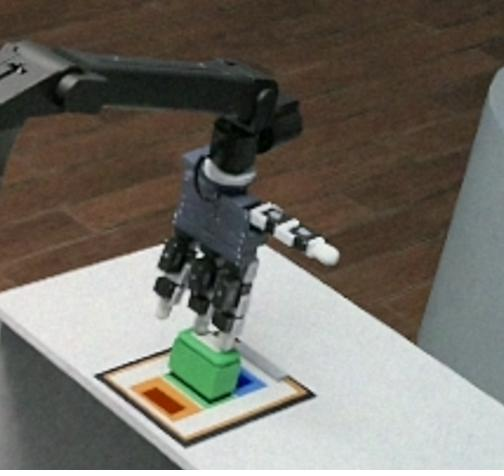

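>>> {"method": "move", "body": {
  "arm1": {"target":[-0.852,1.0955,0.975,0,0.7071,-0.7071,0],"speed":0.1}
}}

>>> {"method": "move", "body": {
  "arm1": {"target":[-0.855,1.0955,1.015,0,0.7071,-0.7071,0],"speed":0.08},
  "cameras": ["arm1_cam_wrist"]
}}

Scene clock: 1426.50 s.
Joint torques (N m): arm1=[0.21 -10.7 7.45 -0.2 -0.07 -0.1] | arm2=[-0.26 -5.83 6.87 0.08 0.01 0.21] | arm3=[-1.61 -2.78 8.35 3.08 -0.21 -0.03]
Heat: arm1: hottest joint3_rad 40 °C; arm2: hottest joint3_rad 37 °C; arm3: hottest joint3_rad 40 °C.
move: arm1 off_target
Joint velocities: within noise
arm1.joint_positions: joint1_rad=+0.054 joint2_rad=+1.721 joint3_rad=+1.473 joint4_rad=-1.272 joint5_rad=+0.002 joint6_rad=+0.052 hand_index_mcp=+0.756 hand_index_abd=-0.008 hand_index_pip=+0.583 hand_index_dip=+0.700 hand_middle_mcp=+0.754 hand_middle_abd=-0.005 hand_middle_pip=+0.580 hand_middle_dip=+0.698 hand_ring_mcp=+0.994 hand_ring_abd=+0.001 hand_ring_pip=+0.574 hand_ring_dip=+0.694 hand_thumb_cmc=+0.708 hand_thumb_axl=+0.678 hand_thumb_mcp=+0.223 hand_thumb_ipl=+0.164 hand_current_limit=+0.780 hand_speed=-0.600
arm1.joint_status: not commanded
arm1.hand_state: goal,goal,goal,goal,goal,goal,goal,goal,goal,goal,goal,goal,goal,goal,goal,goal
arm1.index_mcp_current_ma: 1
arm1.index_abd_current_ma: -5
arm1.index_pip_current_ma: 3
arm1.index_dip_current_ma: 2
arm1.middle_mcp_current_ma: 0
arm1.middle_abd_current_ma: -3
arm1.middle_pip_current_ma: 1
arm1.middle_dip_current_ma: 1
arm1.ring_mcp_current_ma: -5
arm1.ring_abd_current_ma: 0
arm1.ring_pip_current_ma: -3
arm1.ring_dip_current_ma: -1
arm1.thumb_cmc_current_ma: -1
arm1.thumb_axl_current_ma: 0
arm1.thumb_mcp_current_ma: -2
arm1.thumb_ipl_current_ma: -3
arm1.hand_goal_index_mcp: 0.754
arm1.hand_goal_index_abd: 0.000
arm1.hand_goal_index_pip: 0.578
arm1.hand_goal_index_dip: 0.696
arm1.hand_goal_middle_mcp: 0.754
arm1.hand_goal_middle_abd: 0.000
arm1.hand_goal_middle_pip: 0.578
arm1.hand_goal_middle_dip: 0.696
arm1.hand_goal_ring_mcp: 1.000
arm1.hand_goal_ring_abd: 0.000
arm1.hand_goal_ring_pip: 0.578
arm1.hand_goal_ring_dip: 0.696
arm1.hand_goal_thumb_cmc: 0.710
arm1.hand_goal_thumb_axl: 0.678
arm1.hand_goal_thumb_mcp: 0.226
arm1.hand_goal_thumb_ipl: 0.168
arm1.hand: x=-0.8484 y=+1.0936 z=+1.0027 quat_wxyz=(-0.019, -0.707, +0.707, +0.018) (m; scene frame)
arm1.hand_target: x=-0.8507 y=+1.0954 z=+0.9754 quat_wxyz=(+0.000, -0.707, +0.707, +0.000) (m; scene frame)
arm1.hand_status: off_target (0.028 m and 3.0 deg from the pose sent, 0.025 m and 4.8 deg at the start)
arm2, arm3: as last shown
pictures: none

Scene clock: 1427.70 s.
Joint torques (N m): arm1=[0.21 -12.22 8.91 -0.39 -0.05 -0.11] | arm2=[-0.44 -5.54 6.84 0.06 0.01 0.2] | arm3=[-0.44 -2.78 8.09 3.19 -0.2 -0.08]
Heat: arm1: hottest joint3_rad 40 °C; arm2: hottest joint3_rad 37 °C; arm3: hottest joint3_rad 40 °C.
move: arm1 off_target
Joint velocities: within noise
arm1.joint_positions: joint1_rad=+0.054 joint2_rad=+1.724 joint3_rad=+1.539 joint4_rad=-1.368 joint5_rad=+0.001 joint6_rad=+0.052 hand_index_mcp=+0.746 hand_index_abd=-0.008 hand_index_pip=+0.574 hand_index_dip=+0.695 hand_middle_mcp=+0.744 hand_middle_abd=-0.004 hand_middle_pip=+0.573 hand_middle_dip=+0.694 hand_ring_mcp=+0.994 hand_ring_abd=+0.001 hand_ring_pip=+0.574 hand_ring_dip=+0.694 hand_thumb_cmc=+0.708 hand_thumb_axl=+0.678 hand_thumb_mcp=+0.223 hand_thumb_ipl=+0.164 hand_current_limit=+0.780 hand_speed=-0.600
arm1.joint_status: not commanded
arm1.hand_state: goal,goal,goal,goal,goal,goal,goal,goal,goal,goal,goal,goal,goal,goal,goal,goal
arm1.index_mcp_current_ma: -8
arm1.index_abd_current_ma: -5
arm1.index_pip_current_ma: -2
arm1.index_dip_current_ma: 0
arm1.middle_mcp_current_ma: -11
arm1.middle_abd_current_ma: -2
arm1.middle_pip_current_ma: -4
arm1.middle_dip_current_ma: -1
arm1.ring_mcp_current_ma: -5
arm1.ring_abd_current_ma: 0
arm1.ring_pip_current_ma: -3
arm1.ring_dip_current_ma: -1
arm1.thumb_cmc_current_ma: -1
arm1.thumb_axl_current_ma: 0
arm1.thumb_mcp_current_ma: -2
arm1.thumb_ipl_current_ma: -3
arm1.hand_goal_index_mcp: 0.754
arm1.hand_goal_index_abd: 0.000
arm1.hand_goal_index_pip: 0.578
arm1.hand_goal_index_dip: 0.696
arm1.hand_goal_middle_mcp: 0.754
arm1.hand_goal_middle_abd: 0.000
arm1.hand_goal_middle_pip: 0.578
arm1.hand_goal_middle_dip: 0.696
arm1.hand_goal_ring_mcp: 1.000
arm1.hand_goal_ring_abd: 0.000
arm1.hand_goal_ring_pip: 0.578
arm1.hand_goal_ring_dip: 0.696
arm1.hand_goal_thumb_cmc: 0.710
arm1.hand_goal_thumb_axl: 0.678
arm1.hand_goal_thumb_mcp: 0.226
arm1.hand_goal_thumb_ipl: 0.168
arm1.hand: x=-0.8467 y=+1.0936 z=+1.0225 quat_wxyz=(-0.007, -0.707, +0.707, +0.007) (m; scene frame)
arm1.hand_target: x=-0.8547 y=+1.0954 z=+1.0149 quat_wxyz=(+0.000, -0.707, +0.707, +0.000) (m; scene frame)
arm1.hand_status: off_target (0.011 m and 1.1 deg from the pose sent, 0.014 m and 3.0 deg at the start)
arm2.joint_positions: joint1_rad=+1.431 joint2_rad=+1.115 joint3_rad=+0.940 joint4_rad=-1.399 joint5_rad=+0.003 joint6_rad=+0.196 hand_index_mcp=+0.620 hand_index_abd=-0.001 hand_index_pip=-0.550 hand_index_dip=+0.700 hand_middle_mcp=+0.620 hand_middle_abd=+0.000 hand_middle_pip=-0.550 hand_middle_dip=+0.699 hand_ring_mcp=+0.620 hand_ring_abd=+0.000 hand_ring_pip=-0.550 hand_ring_dip=+0.696 hand_thumb_cmc=-0.571 hand_thumb_axl=+0.676 hand_thumb_mcp=+0.092 hand_thumb_ipl=-0.628 hand_current_limit=+0.750 hand_speed=-0.700
arm2.joint_status: not commanded
arm2.hand_state: goal,goal,goal,goal,goal,goal,goal,goal,goal,goal,goal,goal,goal,goal,goal,goal
arm2.index_mcp_current_ma: 0
arm2.index_abd_current_ma: 0
arm2.index_pip_current_ma: 0
arm2.index_dip_current_ma: 1
arm2.middle_mcp_current_ma: 0
arm2.middle_abd_current_ma: 0
arm2.middle_pip_current_ma: 0
arm2.middle_dip_current_ma: 1
arm2.ring_mcp_current_ma: 0
arm2.ring_abd_current_ma: 0
arm2.ring_pip_current_ma: 0
arm2.ring_dip_current_ma: 0
arm2.thumb_cmc_current_ma: 0
arm2.thumb_axl_current_ma: 0
arm2.thumb_mcp_current_ma: -4
arm2.thumb_ipl_current_ma: 1
arm2.hand_goal_index_mcp: 0.620
arm2.hand_goal_index_abd: 0.000
arm2.hand_goal_index_pip: -0.550
arm2.hand_goal_index_dip: 0.696
arm2.hand_goal_middle_mcp: 0.620
arm2.hand_goal_middle_abd: 0.000
arm2.hand_goal_middle_pip: -0.550
arm2.hand_goal_middle_dip: 0.696
arm2.hand_goal_ring_mcp: 0.620
arm2.hand_goal_ring_abd: 0.000
arm2.hand_goal_ring_pip: -0.550
arm2.hand_goal_ring_dip: 0.696
arm2.hand_goal_thumb_cmc: -0.570
arm2.hand_goal_thumb_axl: 0.678
arm2.hand_goal_thumb_mcp: 0.100
arm2.hand_goal_thumb_ipl: -0.630
arm2.hand: x=-0.2771 y=+0.2847 z=+1.0426 quat_wxyz=(+0.000, +0.001, +1.000, +0.001) (m; scene frame)
arm2.hand_target: x=-0.2800 y=+0.2801 z=+1.0450 quat_wxyz=(+0.000, +0.000, +1.000, +0.000) (m; scene frame)
arm2.hand_status: not commanded
arm3.joint_positions: joint1_rad=+0.309 joint2_rad=+0.926 joint3_rad=+0.271 joint4_rad=+0.150 joint5_rad=-0.370 joint6_rad=-0.208 hand_index_mcp=+0.759 hand_index_abd=+0.001 hand_index_pip=+0.577 hand_index_dip=+0.696 hand_middle_mcp=+0.759 hand_middle_abd=+0.001 hand_middle_pip=+0.577 hand_middle_dip=+0.696 hand_ring_mcp=+0.760 hand_ring_abd=+0.001 hand_ring_pip=+0.577 hand_ring_dip=+0.696 hand_thumb_cmc=+0.719 hand_thumb_axl=+0.677 hand_thumb_mcp=+0.225 hand_thumb_ipl=+0.168 hand_current_limit=+0.400 hand_speed=-0.600
arm3.joint_status: not commanded
arm3.hand_state: goal,goal,goal,goal,goal,goal,goal,goal,goal,goal,goal,goal,goal,goal,goal,goal
arm3.index_mcp_current_ma: 2
arm3.index_abd_current_ma: 0
arm3.index_pip_current_ma: 0
arm3.index_dip_current_ma: 0
arm3.middle_mcp_current_ma: 2
arm3.middle_abd_current_ma: 0
arm3.middle_pip_current_ma: 0
arm3.middle_dip_current_ma: 0
arm3.ring_mcp_current_ma: 2
arm3.ring_abd_current_ma: 0
arm3.ring_pip_current_ma: 0
arm3.ring_dip_current_ma: 0
arm3.thumb_cmc_current_ma: 2
arm3.thumb_axl_current_ma: 0
arm3.thumb_mcp_current_ma: 0
arm3.thumb_ipl_current_ma: 0
arm3.hand_goal_index_mcp: 0.754
arm3.hand_goal_index_abd: 0.000
arm3.hand_goal_index_pip: 0.576
arm3.hand_goal_index_dip: 0.696
arm3.hand_goal_middle_mcp: 0.754
arm3.hand_goal_middle_abd: 0.000
arm3.hand_goal_middle_pip: 0.576
arm3.hand_goal_middle_dip: 0.696
arm3.hand_goal_ring_mcp: 0.754
arm3.hand_goal_ring_abd: 0.000
arm3.hand_goal_ring_pip: 0.576
arm3.hand_goal_ring_dip: 0.696
arm3.hand_goal_thumb_cmc: 0.714
arm3.hand_goal_thumb_axl: 0.678
arm3.hand_goal_thumb_mcp: 0.226
arm3.hand_goal_thumb_ipl: 0.168
arm3.hand: x=+0.6566 y=-0.6347 z=+0.9960 quat_wxyz=(+0.049, +0.069, +0.849, +0.522) (m; scene frame)
arm3.hand_target: x=+0.6600 y=-0.6374 z=+0.9905 quat_wxyz=(+0.048, +0.077, +0.849, +0.521) (m; scene frame)
arm3.hand_status: not commanded
pictures: arm1_cam_wrist
camera_calibration:
arm1_cam_wrist: T_world_to_cam=[[-0.614909, 0.788505, 0.0121258, -1.36258], [0.582706, 0.44395, 0.680708, -0.728149], [0.531358, 0.425639, -0.732455, 0.858441], [0, 0, 0, 1]] pos_world=[-0.869704, 1.03227, 1.14095]

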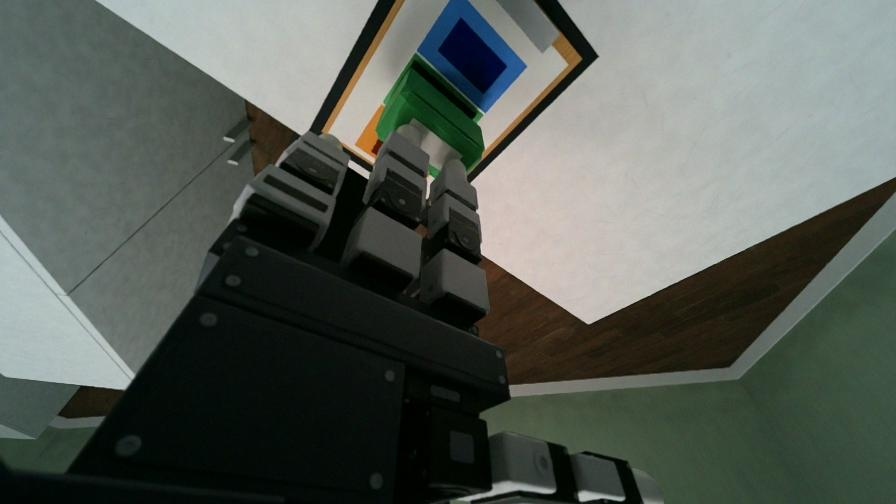

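>>> {"method": "move", "body": {
  "arm1": {"target":[-0.86,1.0955,1.08,0,0.7071,-0.7071,0],"speed":0.15}
}}

>>> {"method": "move", "body": {
  "arm1": {"target":[-0.85,1.06,1.12,0,0.7071,-0.7071,0],"speed":0.15,"joints":{"hand_current_limit":0.4}},
  "cameras": ["arm1_cam_wrist","room_a"]
}}

>>> {"method": "zoom_image", "body": {
  "camera": "arm1_cam_wrist",
  "region": [320, 0, 660, 200]
}}

Scene clock: 1430.80 s.
Joint torques (N m): arm1=[0.21 -14.86 11.03 -0.32 -0.02 -0.11] | arm2=[-0.44 -5.77 6.91 0.06 0.01 0.21] | arm3=[-0.62 -2.32 8.34 3.1 -0.23 -0.01]
Heat: arm1: hottest joint3_rad 40 °C; arm2: hottest joint3_rad 37 °C; arm3: hottest joint3_rad 40 °C.
move: arm1 off_target
Joint velocities: within noise
arm1.joint_positions: joint1_rad=+0.054 joint2_rad=+1.745 joint3_rad=+1.670 joint4_rad=-1.543 joint5_rad=+0.001 joint6_rad=+0.052 hand_index_mcp=+0.748 hand_index_abd=-0.003 hand_index_pip=+0.574 hand_index_dip=+0.695 hand_middle_mcp=+0.748 hand_middle_abd=-0.003 hand_middle_pip=+0.574 hand_middle_dip=+0.694 hand_ring_mcp=+0.994 hand_ring_abd=+0.001 hand_ring_pip=+0.574 hand_ring_dip=+0.694 hand_thumb_cmc=+0.708 hand_thumb_axl=+0.678 hand_thumb_mcp=+0.223 hand_thumb_ipl=+0.164 hand_current_limit=+0.780 hand_speed=-0.600
arm1.joint_status: not commanded
arm1.hand_state: goal,goal,goal,goal,goal,goal,goal,goal,goal,goal,goal,goal,goal,goal,goal,goal
arm1.index_mcp_current_ma: -5
arm1.index_abd_current_ma: -1
arm1.index_pip_current_ma: -2
arm1.index_dip_current_ma: 0
arm1.middle_mcp_current_ma: -5
arm1.middle_abd_current_ma: -1
arm1.middle_pip_current_ma: -2
arm1.middle_dip_current_ma: -1
arm1.ring_mcp_current_ma: -5
arm1.ring_abd_current_ma: 0
arm1.ring_pip_current_ma: -3
arm1.ring_dip_current_ma: -1
arm1.thumb_cmc_current_ma: -1
arm1.thumb_axl_current_ma: 0
arm1.thumb_mcp_current_ma: -2
arm1.thumb_ipl_current_ma: -3
arm1.hand_goal_index_mcp: 0.754
arm1.hand_goal_index_abd: 0.000
arm1.hand_goal_index_pip: 0.578
arm1.hand_goal_index_dip: 0.696
arm1.hand_goal_middle_mcp: 0.754
arm1.hand_goal_middle_abd: 0.000
arm1.hand_goal_middle_pip: 0.578
arm1.hand_goal_middle_dip: 0.696
arm1.hand_goal_ring_mcp: 1.000
arm1.hand_goal_ring_abd: 0.000
arm1.hand_goal_ring_pip: 0.578
arm1.hand_goal_ring_dip: 0.696
arm1.hand_goal_thumb_cmc: 0.710
arm1.hand_goal_thumb_axl: 0.678
arm1.hand_goal_thumb_mcp: 0.226
arm1.hand_goal_thumb_ipl: 0.168
arm1.hand: x=-0.8436 y=+1.0937 z=+1.0562 quat_wxyz=(+0.017, -0.707, +0.707, -0.015) (m; scene frame)
arm1.hand_target: x=-0.8585 y=+1.0954 z=+1.0801 quat_wxyz=(+0.000, -0.707, +0.707, +0.000) (m; scene frame)
arm1.hand_status: off_target (0.029 m and 2.6 deg from the pose sent, 0.059 m and 1.1 deg at the start)
arm2, arm3: as last shown
pictures: none

Scene clock: 1432.00 s.
Joint torques (N m): arm1=[0.44 -16.21 11.18 -0.34 0.06 0.04] | arm2=[-0.56 -5.66 6.91 0.08 0.02 0.22] | arm3=[-0.79 -3.08 8.16 3.04 -0.21 -0.05]
Heat: arm1: hottest joint3_rad 40 °C; arm2: hottest joint3_rad 37 °C; arm3: hottest joint3_rad 40 °C.
move: arm1 off_target
Joint velocities: within noise
arm1.joint_positions: joint1_rad=+0.117 joint2_rad=+1.745 joint3_rad=+1.750 joint4_rad=-1.641 joint5_rad=-0.001 joint6_rad=+0.106 hand_index_mcp=+0.748 hand_index_abd=-0.003 hand_index_pip=+0.574 hand_index_dip=+0.695 hand_middle_mcp=+0.748 hand_middle_abd=-0.003 hand_middle_pip=+0.574 hand_middle_dip=+0.694 hand_ring_mcp=+0.994 hand_ring_abd=+0.001 hand_ring_pip=+0.574 hand_ring_dip=+0.694 hand_thumb_cmc=+0.708 hand_thumb_axl=+0.678 hand_thumb_mcp=+0.223 hand_thumb_ipl=+0.164 hand_current_limit=+0.400 hand_speed=-0.600
arm1.joint_status: all done
arm1.hand_state: goal,goal,goal,goal,goal,goal,goal,goal,goal,goal,goal,goal,goal,goal,goal,goal
arm1.index_mcp_current_ma: -5
arm1.index_abd_current_ma: -1
arm1.index_pip_current_ma: -2
arm1.index_dip_current_ma: 0
arm1.middle_mcp_current_ma: -5
arm1.middle_abd_current_ma: -1
arm1.middle_pip_current_ma: -2
arm1.middle_dip_current_ma: -1
arm1.ring_mcp_current_ma: -5
arm1.ring_abd_current_ma: 0
arm1.ring_pip_current_ma: -3
arm1.ring_dip_current_ma: -1
arm1.thumb_cmc_current_ma: -1
arm1.thumb_axl_current_ma: 0
arm1.thumb_mcp_current_ma: -2
arm1.thumb_ipl_current_ma: -3
arm1.hand_goal_index_mcp: 0.754
arm1.hand_goal_index_abd: 0.000
arm1.hand_goal_index_pip: 0.578
arm1.hand_goal_index_dip: 0.696
arm1.hand_goal_middle_mcp: 0.754
arm1.hand_goal_middle_abd: 0.000
arm1.hand_goal_middle_pip: 0.578
arm1.hand_goal_middle_dip: 0.696
arm1.hand_goal_ring_mcp: 1.000
arm1.hand_goal_ring_abd: 0.000
arm1.hand_goal_ring_pip: 0.578
arm1.hand_goal_ring_dip: 0.696
arm1.hand_goal_thumb_cmc: 0.710
arm1.hand_goal_thumb_axl: 0.678
arm1.hand_goal_thumb_mcp: 0.226
arm1.hand_goal_thumb_ipl: 0.168
arm1.hand: x=-0.8374 y=+1.0601 z=+1.0854 quat_wxyz=(+0.025, -0.710, +0.703, -0.021) (m; scene frame)
arm1.hand_target: x=-0.8482 y=+1.0602 z=+1.1199 quat_wxyz=(-0.001, -0.707, +0.707, +0.000) (m; scene frame)
arm1.hand_status: off_target (0.037 m and 3.7 deg from the pose sent, 0.072 m and 2.6 deg at the start)
arm2, arm3: as last shown
pictures: arm1_cam_wrist, room_a
camera_calibration:
arm1_cam_wrist: T_world_to_cam=[[-0.621104, 0.782958, -0.0347523, -1.27961], [0.520198, 0.445017, 0.728941, -0.867236], [0.586195, 0.43467, -0.683694, 0.897275], [0, 0, 0, 1]] pos_world=[-0.869616, 0.997799, 1.20116]

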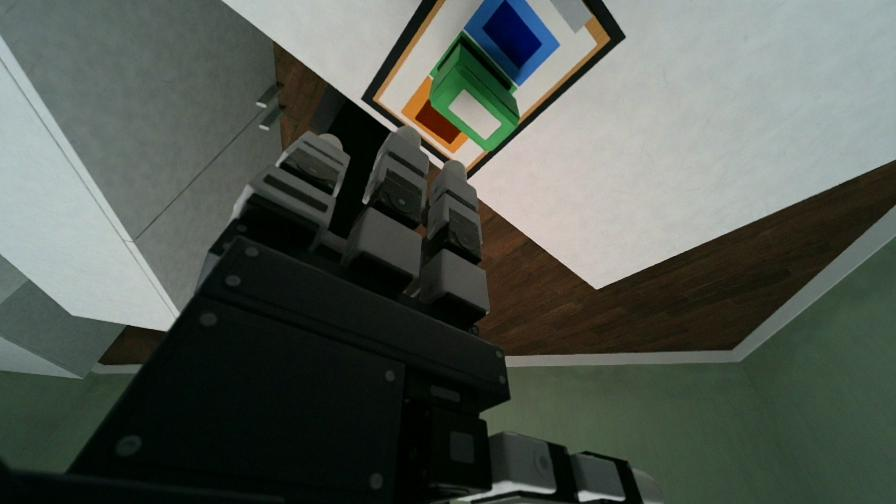

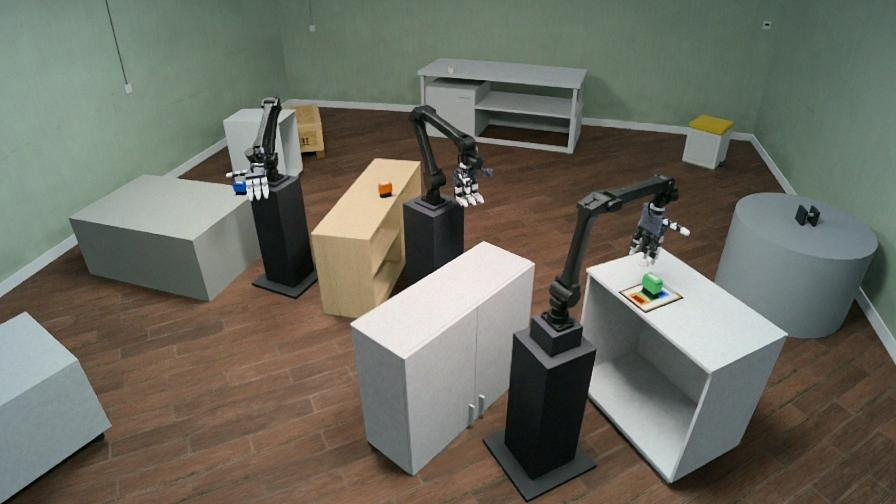

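Scaled by 1.482 from the camera's 896x504 image, which has a finer 1280x720 frame.

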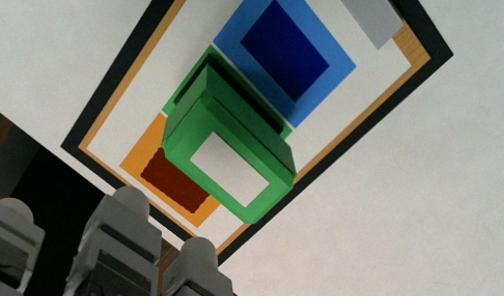

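>>> {"method": "move", "body": {
  "arm1": {"target":[-0.80,1.09,1.07,0.09,-0.69,0.70,-0.10],"speed":0.15,"joints":{"hand_index_mcp":1.0,"hand_middle_mcp":1.0,"hand_ring_mcp":1.0,"hand_index_pip":-1.0,"hand_middle_pip":-1.0,"hand_ring_pip":-0.942,"hand_index_dip":0.145,"hand_middle_dip":0.145,"hand_ring_dip":0.6,"hand_thumb_cmc":-0.657,"hand_thumb_mcp":0.5,"hand_thumb_ipl":-0.37}}
}}

>>> {"method": "move", "body": {
  "arm1": {"target":[-0.782,1.097,0.955,0.1851,-0.6675,0.6949,-0.1927],"speed":0.12},
  "cameras": ["arm1_cam_wrist"]
}}

Scene clock: 1447.80 s.
Joint torques (N m): arm1=[0.03 -17.14 6.26 -0.54 -0.15 -0.16] | arm2=[-0.38 -5.54 6.87 0.01 0.02 0.22] | arm3=[-0.97 -3.84 8.24 2.93 -0.2 0]
Heat: arm1: hottest joint3_rad 42 °C; arm2: hottest joint3_rad 37 °C; arm3: hottest joint3_rad 40 °C.
move: arm1 off_target
Joint velocities: within noise
arm1.joint_positions: joint1_rad=+0.066 joint2_rad=+1.735 joint3_rad=+1.680 joint4_rad=-1.696 joint5_rad=-0.024 joint6_rad=+0.079 hand_index_mcp=+0.992 hand_index_abd=-0.003 hand_index_pip=-0.992 hand_index_dip=+0.149 hand_middle_mcp=+0.992 hand_middle_abd=-0.003 hand_middle_pip=-0.992 hand_middle_dip=+0.149 hand_ring_mcp=+0.994 hand_ring_abd=+0.001 hand_ring_pip=-0.935 hand_ring_dip=+0.603 hand_thumb_cmc=-0.653 hand_thumb_axl=+0.678 hand_thumb_mcp=+0.491 hand_thumb_ipl=-0.369 hand_current_limit=+0.400 hand_speed=-0.600
arm1.joint_status: all done
arm1.hand_state: goal,goal,goal,goal,goal,goal,goal,goal,goal,goal,goal,goal,goal,goal,goal,goal
arm1.index_mcp_current_ma: -7
arm1.index_abd_current_ma: -1
arm1.index_pip_current_ma: 7
arm1.index_dip_current_ma: 2
arm1.middle_mcp_current_ma: -7
arm1.middle_abd_current_ma: -1
arm1.middle_pip_current_ma: 7
arm1.middle_dip_current_ma: 2
arm1.ring_mcp_current_ma: -5
arm1.ring_abd_current_ma: 0
arm1.ring_pip_current_ma: 6
arm1.ring_dip_current_ma: 1
arm1.thumb_cmc_current_ma: 1
arm1.thumb_axl_current_ma: 0
arm1.thumb_mcp_current_ma: -11
arm1.thumb_ipl_current_ma: 1
arm1.hand_goal_index_mcp: 1.000
arm1.hand_goal_index_abd: 0.000
arm1.hand_goal_index_pip: -1.000
arm1.hand_goal_index_dip: 0.146
arm1.hand_goal_middle_mcp: 1.000
arm1.hand_goal_middle_abd: 0.000
arm1.hand_goal_middle_pip: -1.000
arm1.hand_goal_middle_dip: 0.146
arm1.hand_goal_ring_mcp: 1.000
arm1.hand_goal_ring_abd: 0.000
arm1.hand_goal_ring_pip: -0.942
arm1.hand_goal_ring_dip: 0.600
arm1.hand_goal_thumb_cmc: -0.656
arm1.hand_goal_thumb_axl: 0.678
arm1.hand_goal_thumb_mcp: 0.500
arm1.hand_goal_thumb_ipl: -0.370
arm1.hand: x=-0.8054 y=+1.0868 z=+1.0572 quat_wxyz=(+0.060, -0.698, +0.710, -0.068) (m; scene frame)
arm1.hand_target: x=-0.7999 y=+1.0900 z=+1.0691 quat_wxyz=(+0.054, -0.699, +0.710, -0.064) (m; scene frame)
arm1.hand_status: off_target (0.014 m and 5.2 deg from the pose sent, 0.050 m and 12.0 deg at the start; a joint's target at an end of its range on 45 of 53 steps)
arm2, arm3: as last shown
pictures: none

Scene clock: 1449.97 s.
Joint torques (N m): arm1=[-0.03 -15.56 5.81 -0.95 -0.17 -0.08] | arm2=[-0.03 -5.66 6.9 0.08 0.01 0.2] | arm3=[-1.2 -3.25 8.16 3.03 -0.25 -0.04]
Heat: arm1: hottest joint3_rad 42 °C; arm2: hottest joint3_rad 37 °C; arm3: hottest joint3_rad 40 °C.
move: arm1 off_target
Joint velocities: within noise
arm1.joint_positions: joint1_rad=+0.054 joint2_rad=+1.865 joint3_rad=+1.604 joint4_rad=-1.696 joint5_rad=-0.035 joint6_rad=+0.079 hand_index_mcp=+0.992 hand_index_abd=-0.003 hand_index_pip=-0.992 hand_index_dip=+0.149 hand_middle_mcp=+0.992 hand_middle_abd=-0.003 hand_middle_pip=-0.992 hand_middle_dip=+0.149 hand_ring_mcp=+0.994 hand_ring_abd=+0.001 hand_ring_pip=-0.935 hand_ring_dip=+0.603 hand_thumb_cmc=-0.653 hand_thumb_axl=+0.678 hand_thumb_mcp=+0.491 hand_thumb_ipl=-0.369 hand_current_limit=+0.400 hand_speed=-0.600
arm1.joint_status: not commanded
arm1.hand_state: goal,goal,goal,goal,goal,goal,goal,goal,goal,goal,goal,goal,goal,goal,goal,goal
arm1.index_mcp_current_ma: -7
arm1.index_abd_current_ma: -1
arm1.index_pip_current_ma: 7
arm1.index_dip_current_ma: 2
arm1.middle_mcp_current_ma: -7
arm1.middle_abd_current_ma: -1
arm1.middle_pip_current_ma: 6
arm1.middle_dip_current_ma: 2
arm1.ring_mcp_current_ma: -5
arm1.ring_abd_current_ma: 0
arm1.ring_pip_current_ma: 5
arm1.ring_dip_current_ma: 1
arm1.thumb_cmc_current_ma: 1
arm1.thumb_axl_current_ma: 0
arm1.thumb_mcp_current_ma: -11
arm1.thumb_ipl_current_ma: 1
arm1.hand_goal_index_mcp: 1.000
arm1.hand_goal_index_abd: 0.000
arm1.hand_goal_index_pip: -1.000
arm1.hand_goal_index_dip: 0.146
arm1.hand_goal_middle_mcp: 1.000
arm1.hand_goal_middle_abd: 0.000
arm1.hand_goal_middle_pip: -1.000
arm1.hand_goal_middle_dip: 0.146
arm1.hand_goal_ring_mcp: 1.000
arm1.hand_goal_ring_abd: 0.000
arm1.hand_goal_ring_pip: -0.942
arm1.hand_goal_ring_dip: 0.600
arm1.hand_goal_thumb_cmc: -0.656
arm1.hand_goal_thumb_axl: 0.678
arm1.hand_goal_thumb_mcp: 0.500
arm1.hand_goal_thumb_ipl: -0.370
arm1.hand: x=-0.7850 y=+1.0931 z=+0.9573 quat_wxyz=(+0.133, -0.682, +0.705, -0.139) (m; scene frame)
arm1.hand_target: x=-0.7817 y=+1.0969 z=+0.9545 quat_wxyz=(+0.137, -0.679, +0.707, -0.145) (m; scene frame)
arm1.hand_status: off_target (0.005 m and 8.8 deg from the pose sent, 0.105 m and 20.7 deg at the start; a joint's target at an end of its range on 65 of 65 steps)
arm2, arm3: as last shown
pictures: arm1_cam_wrist
camera_calibration:
arm1_cam_wrist: T_world_to_cam=[[-0.542002, 0.807264, -0.233577, -1.05148], [0.281597, 0.436334, 0.854585, -1.11387], [0.791794, 0.397412, -0.463817, 0.756244], [0, 0, 0, 1]] pos_world=[-0.855032, 1.0343, 1.05705]

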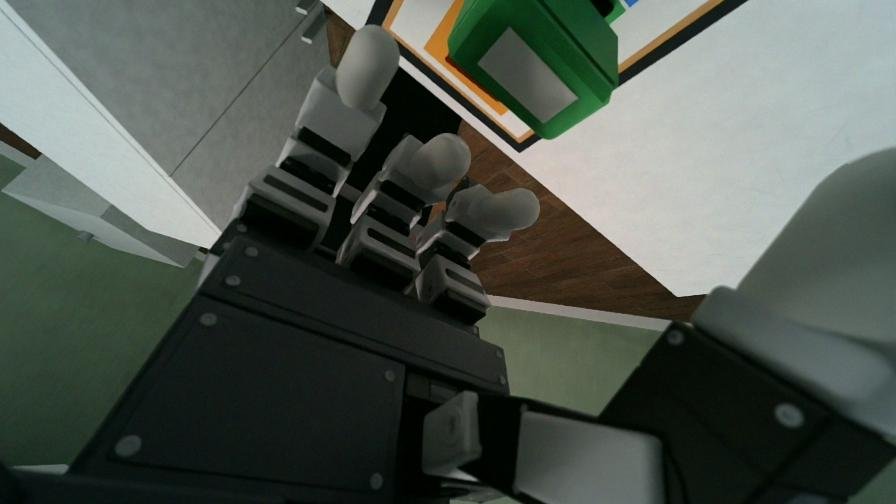

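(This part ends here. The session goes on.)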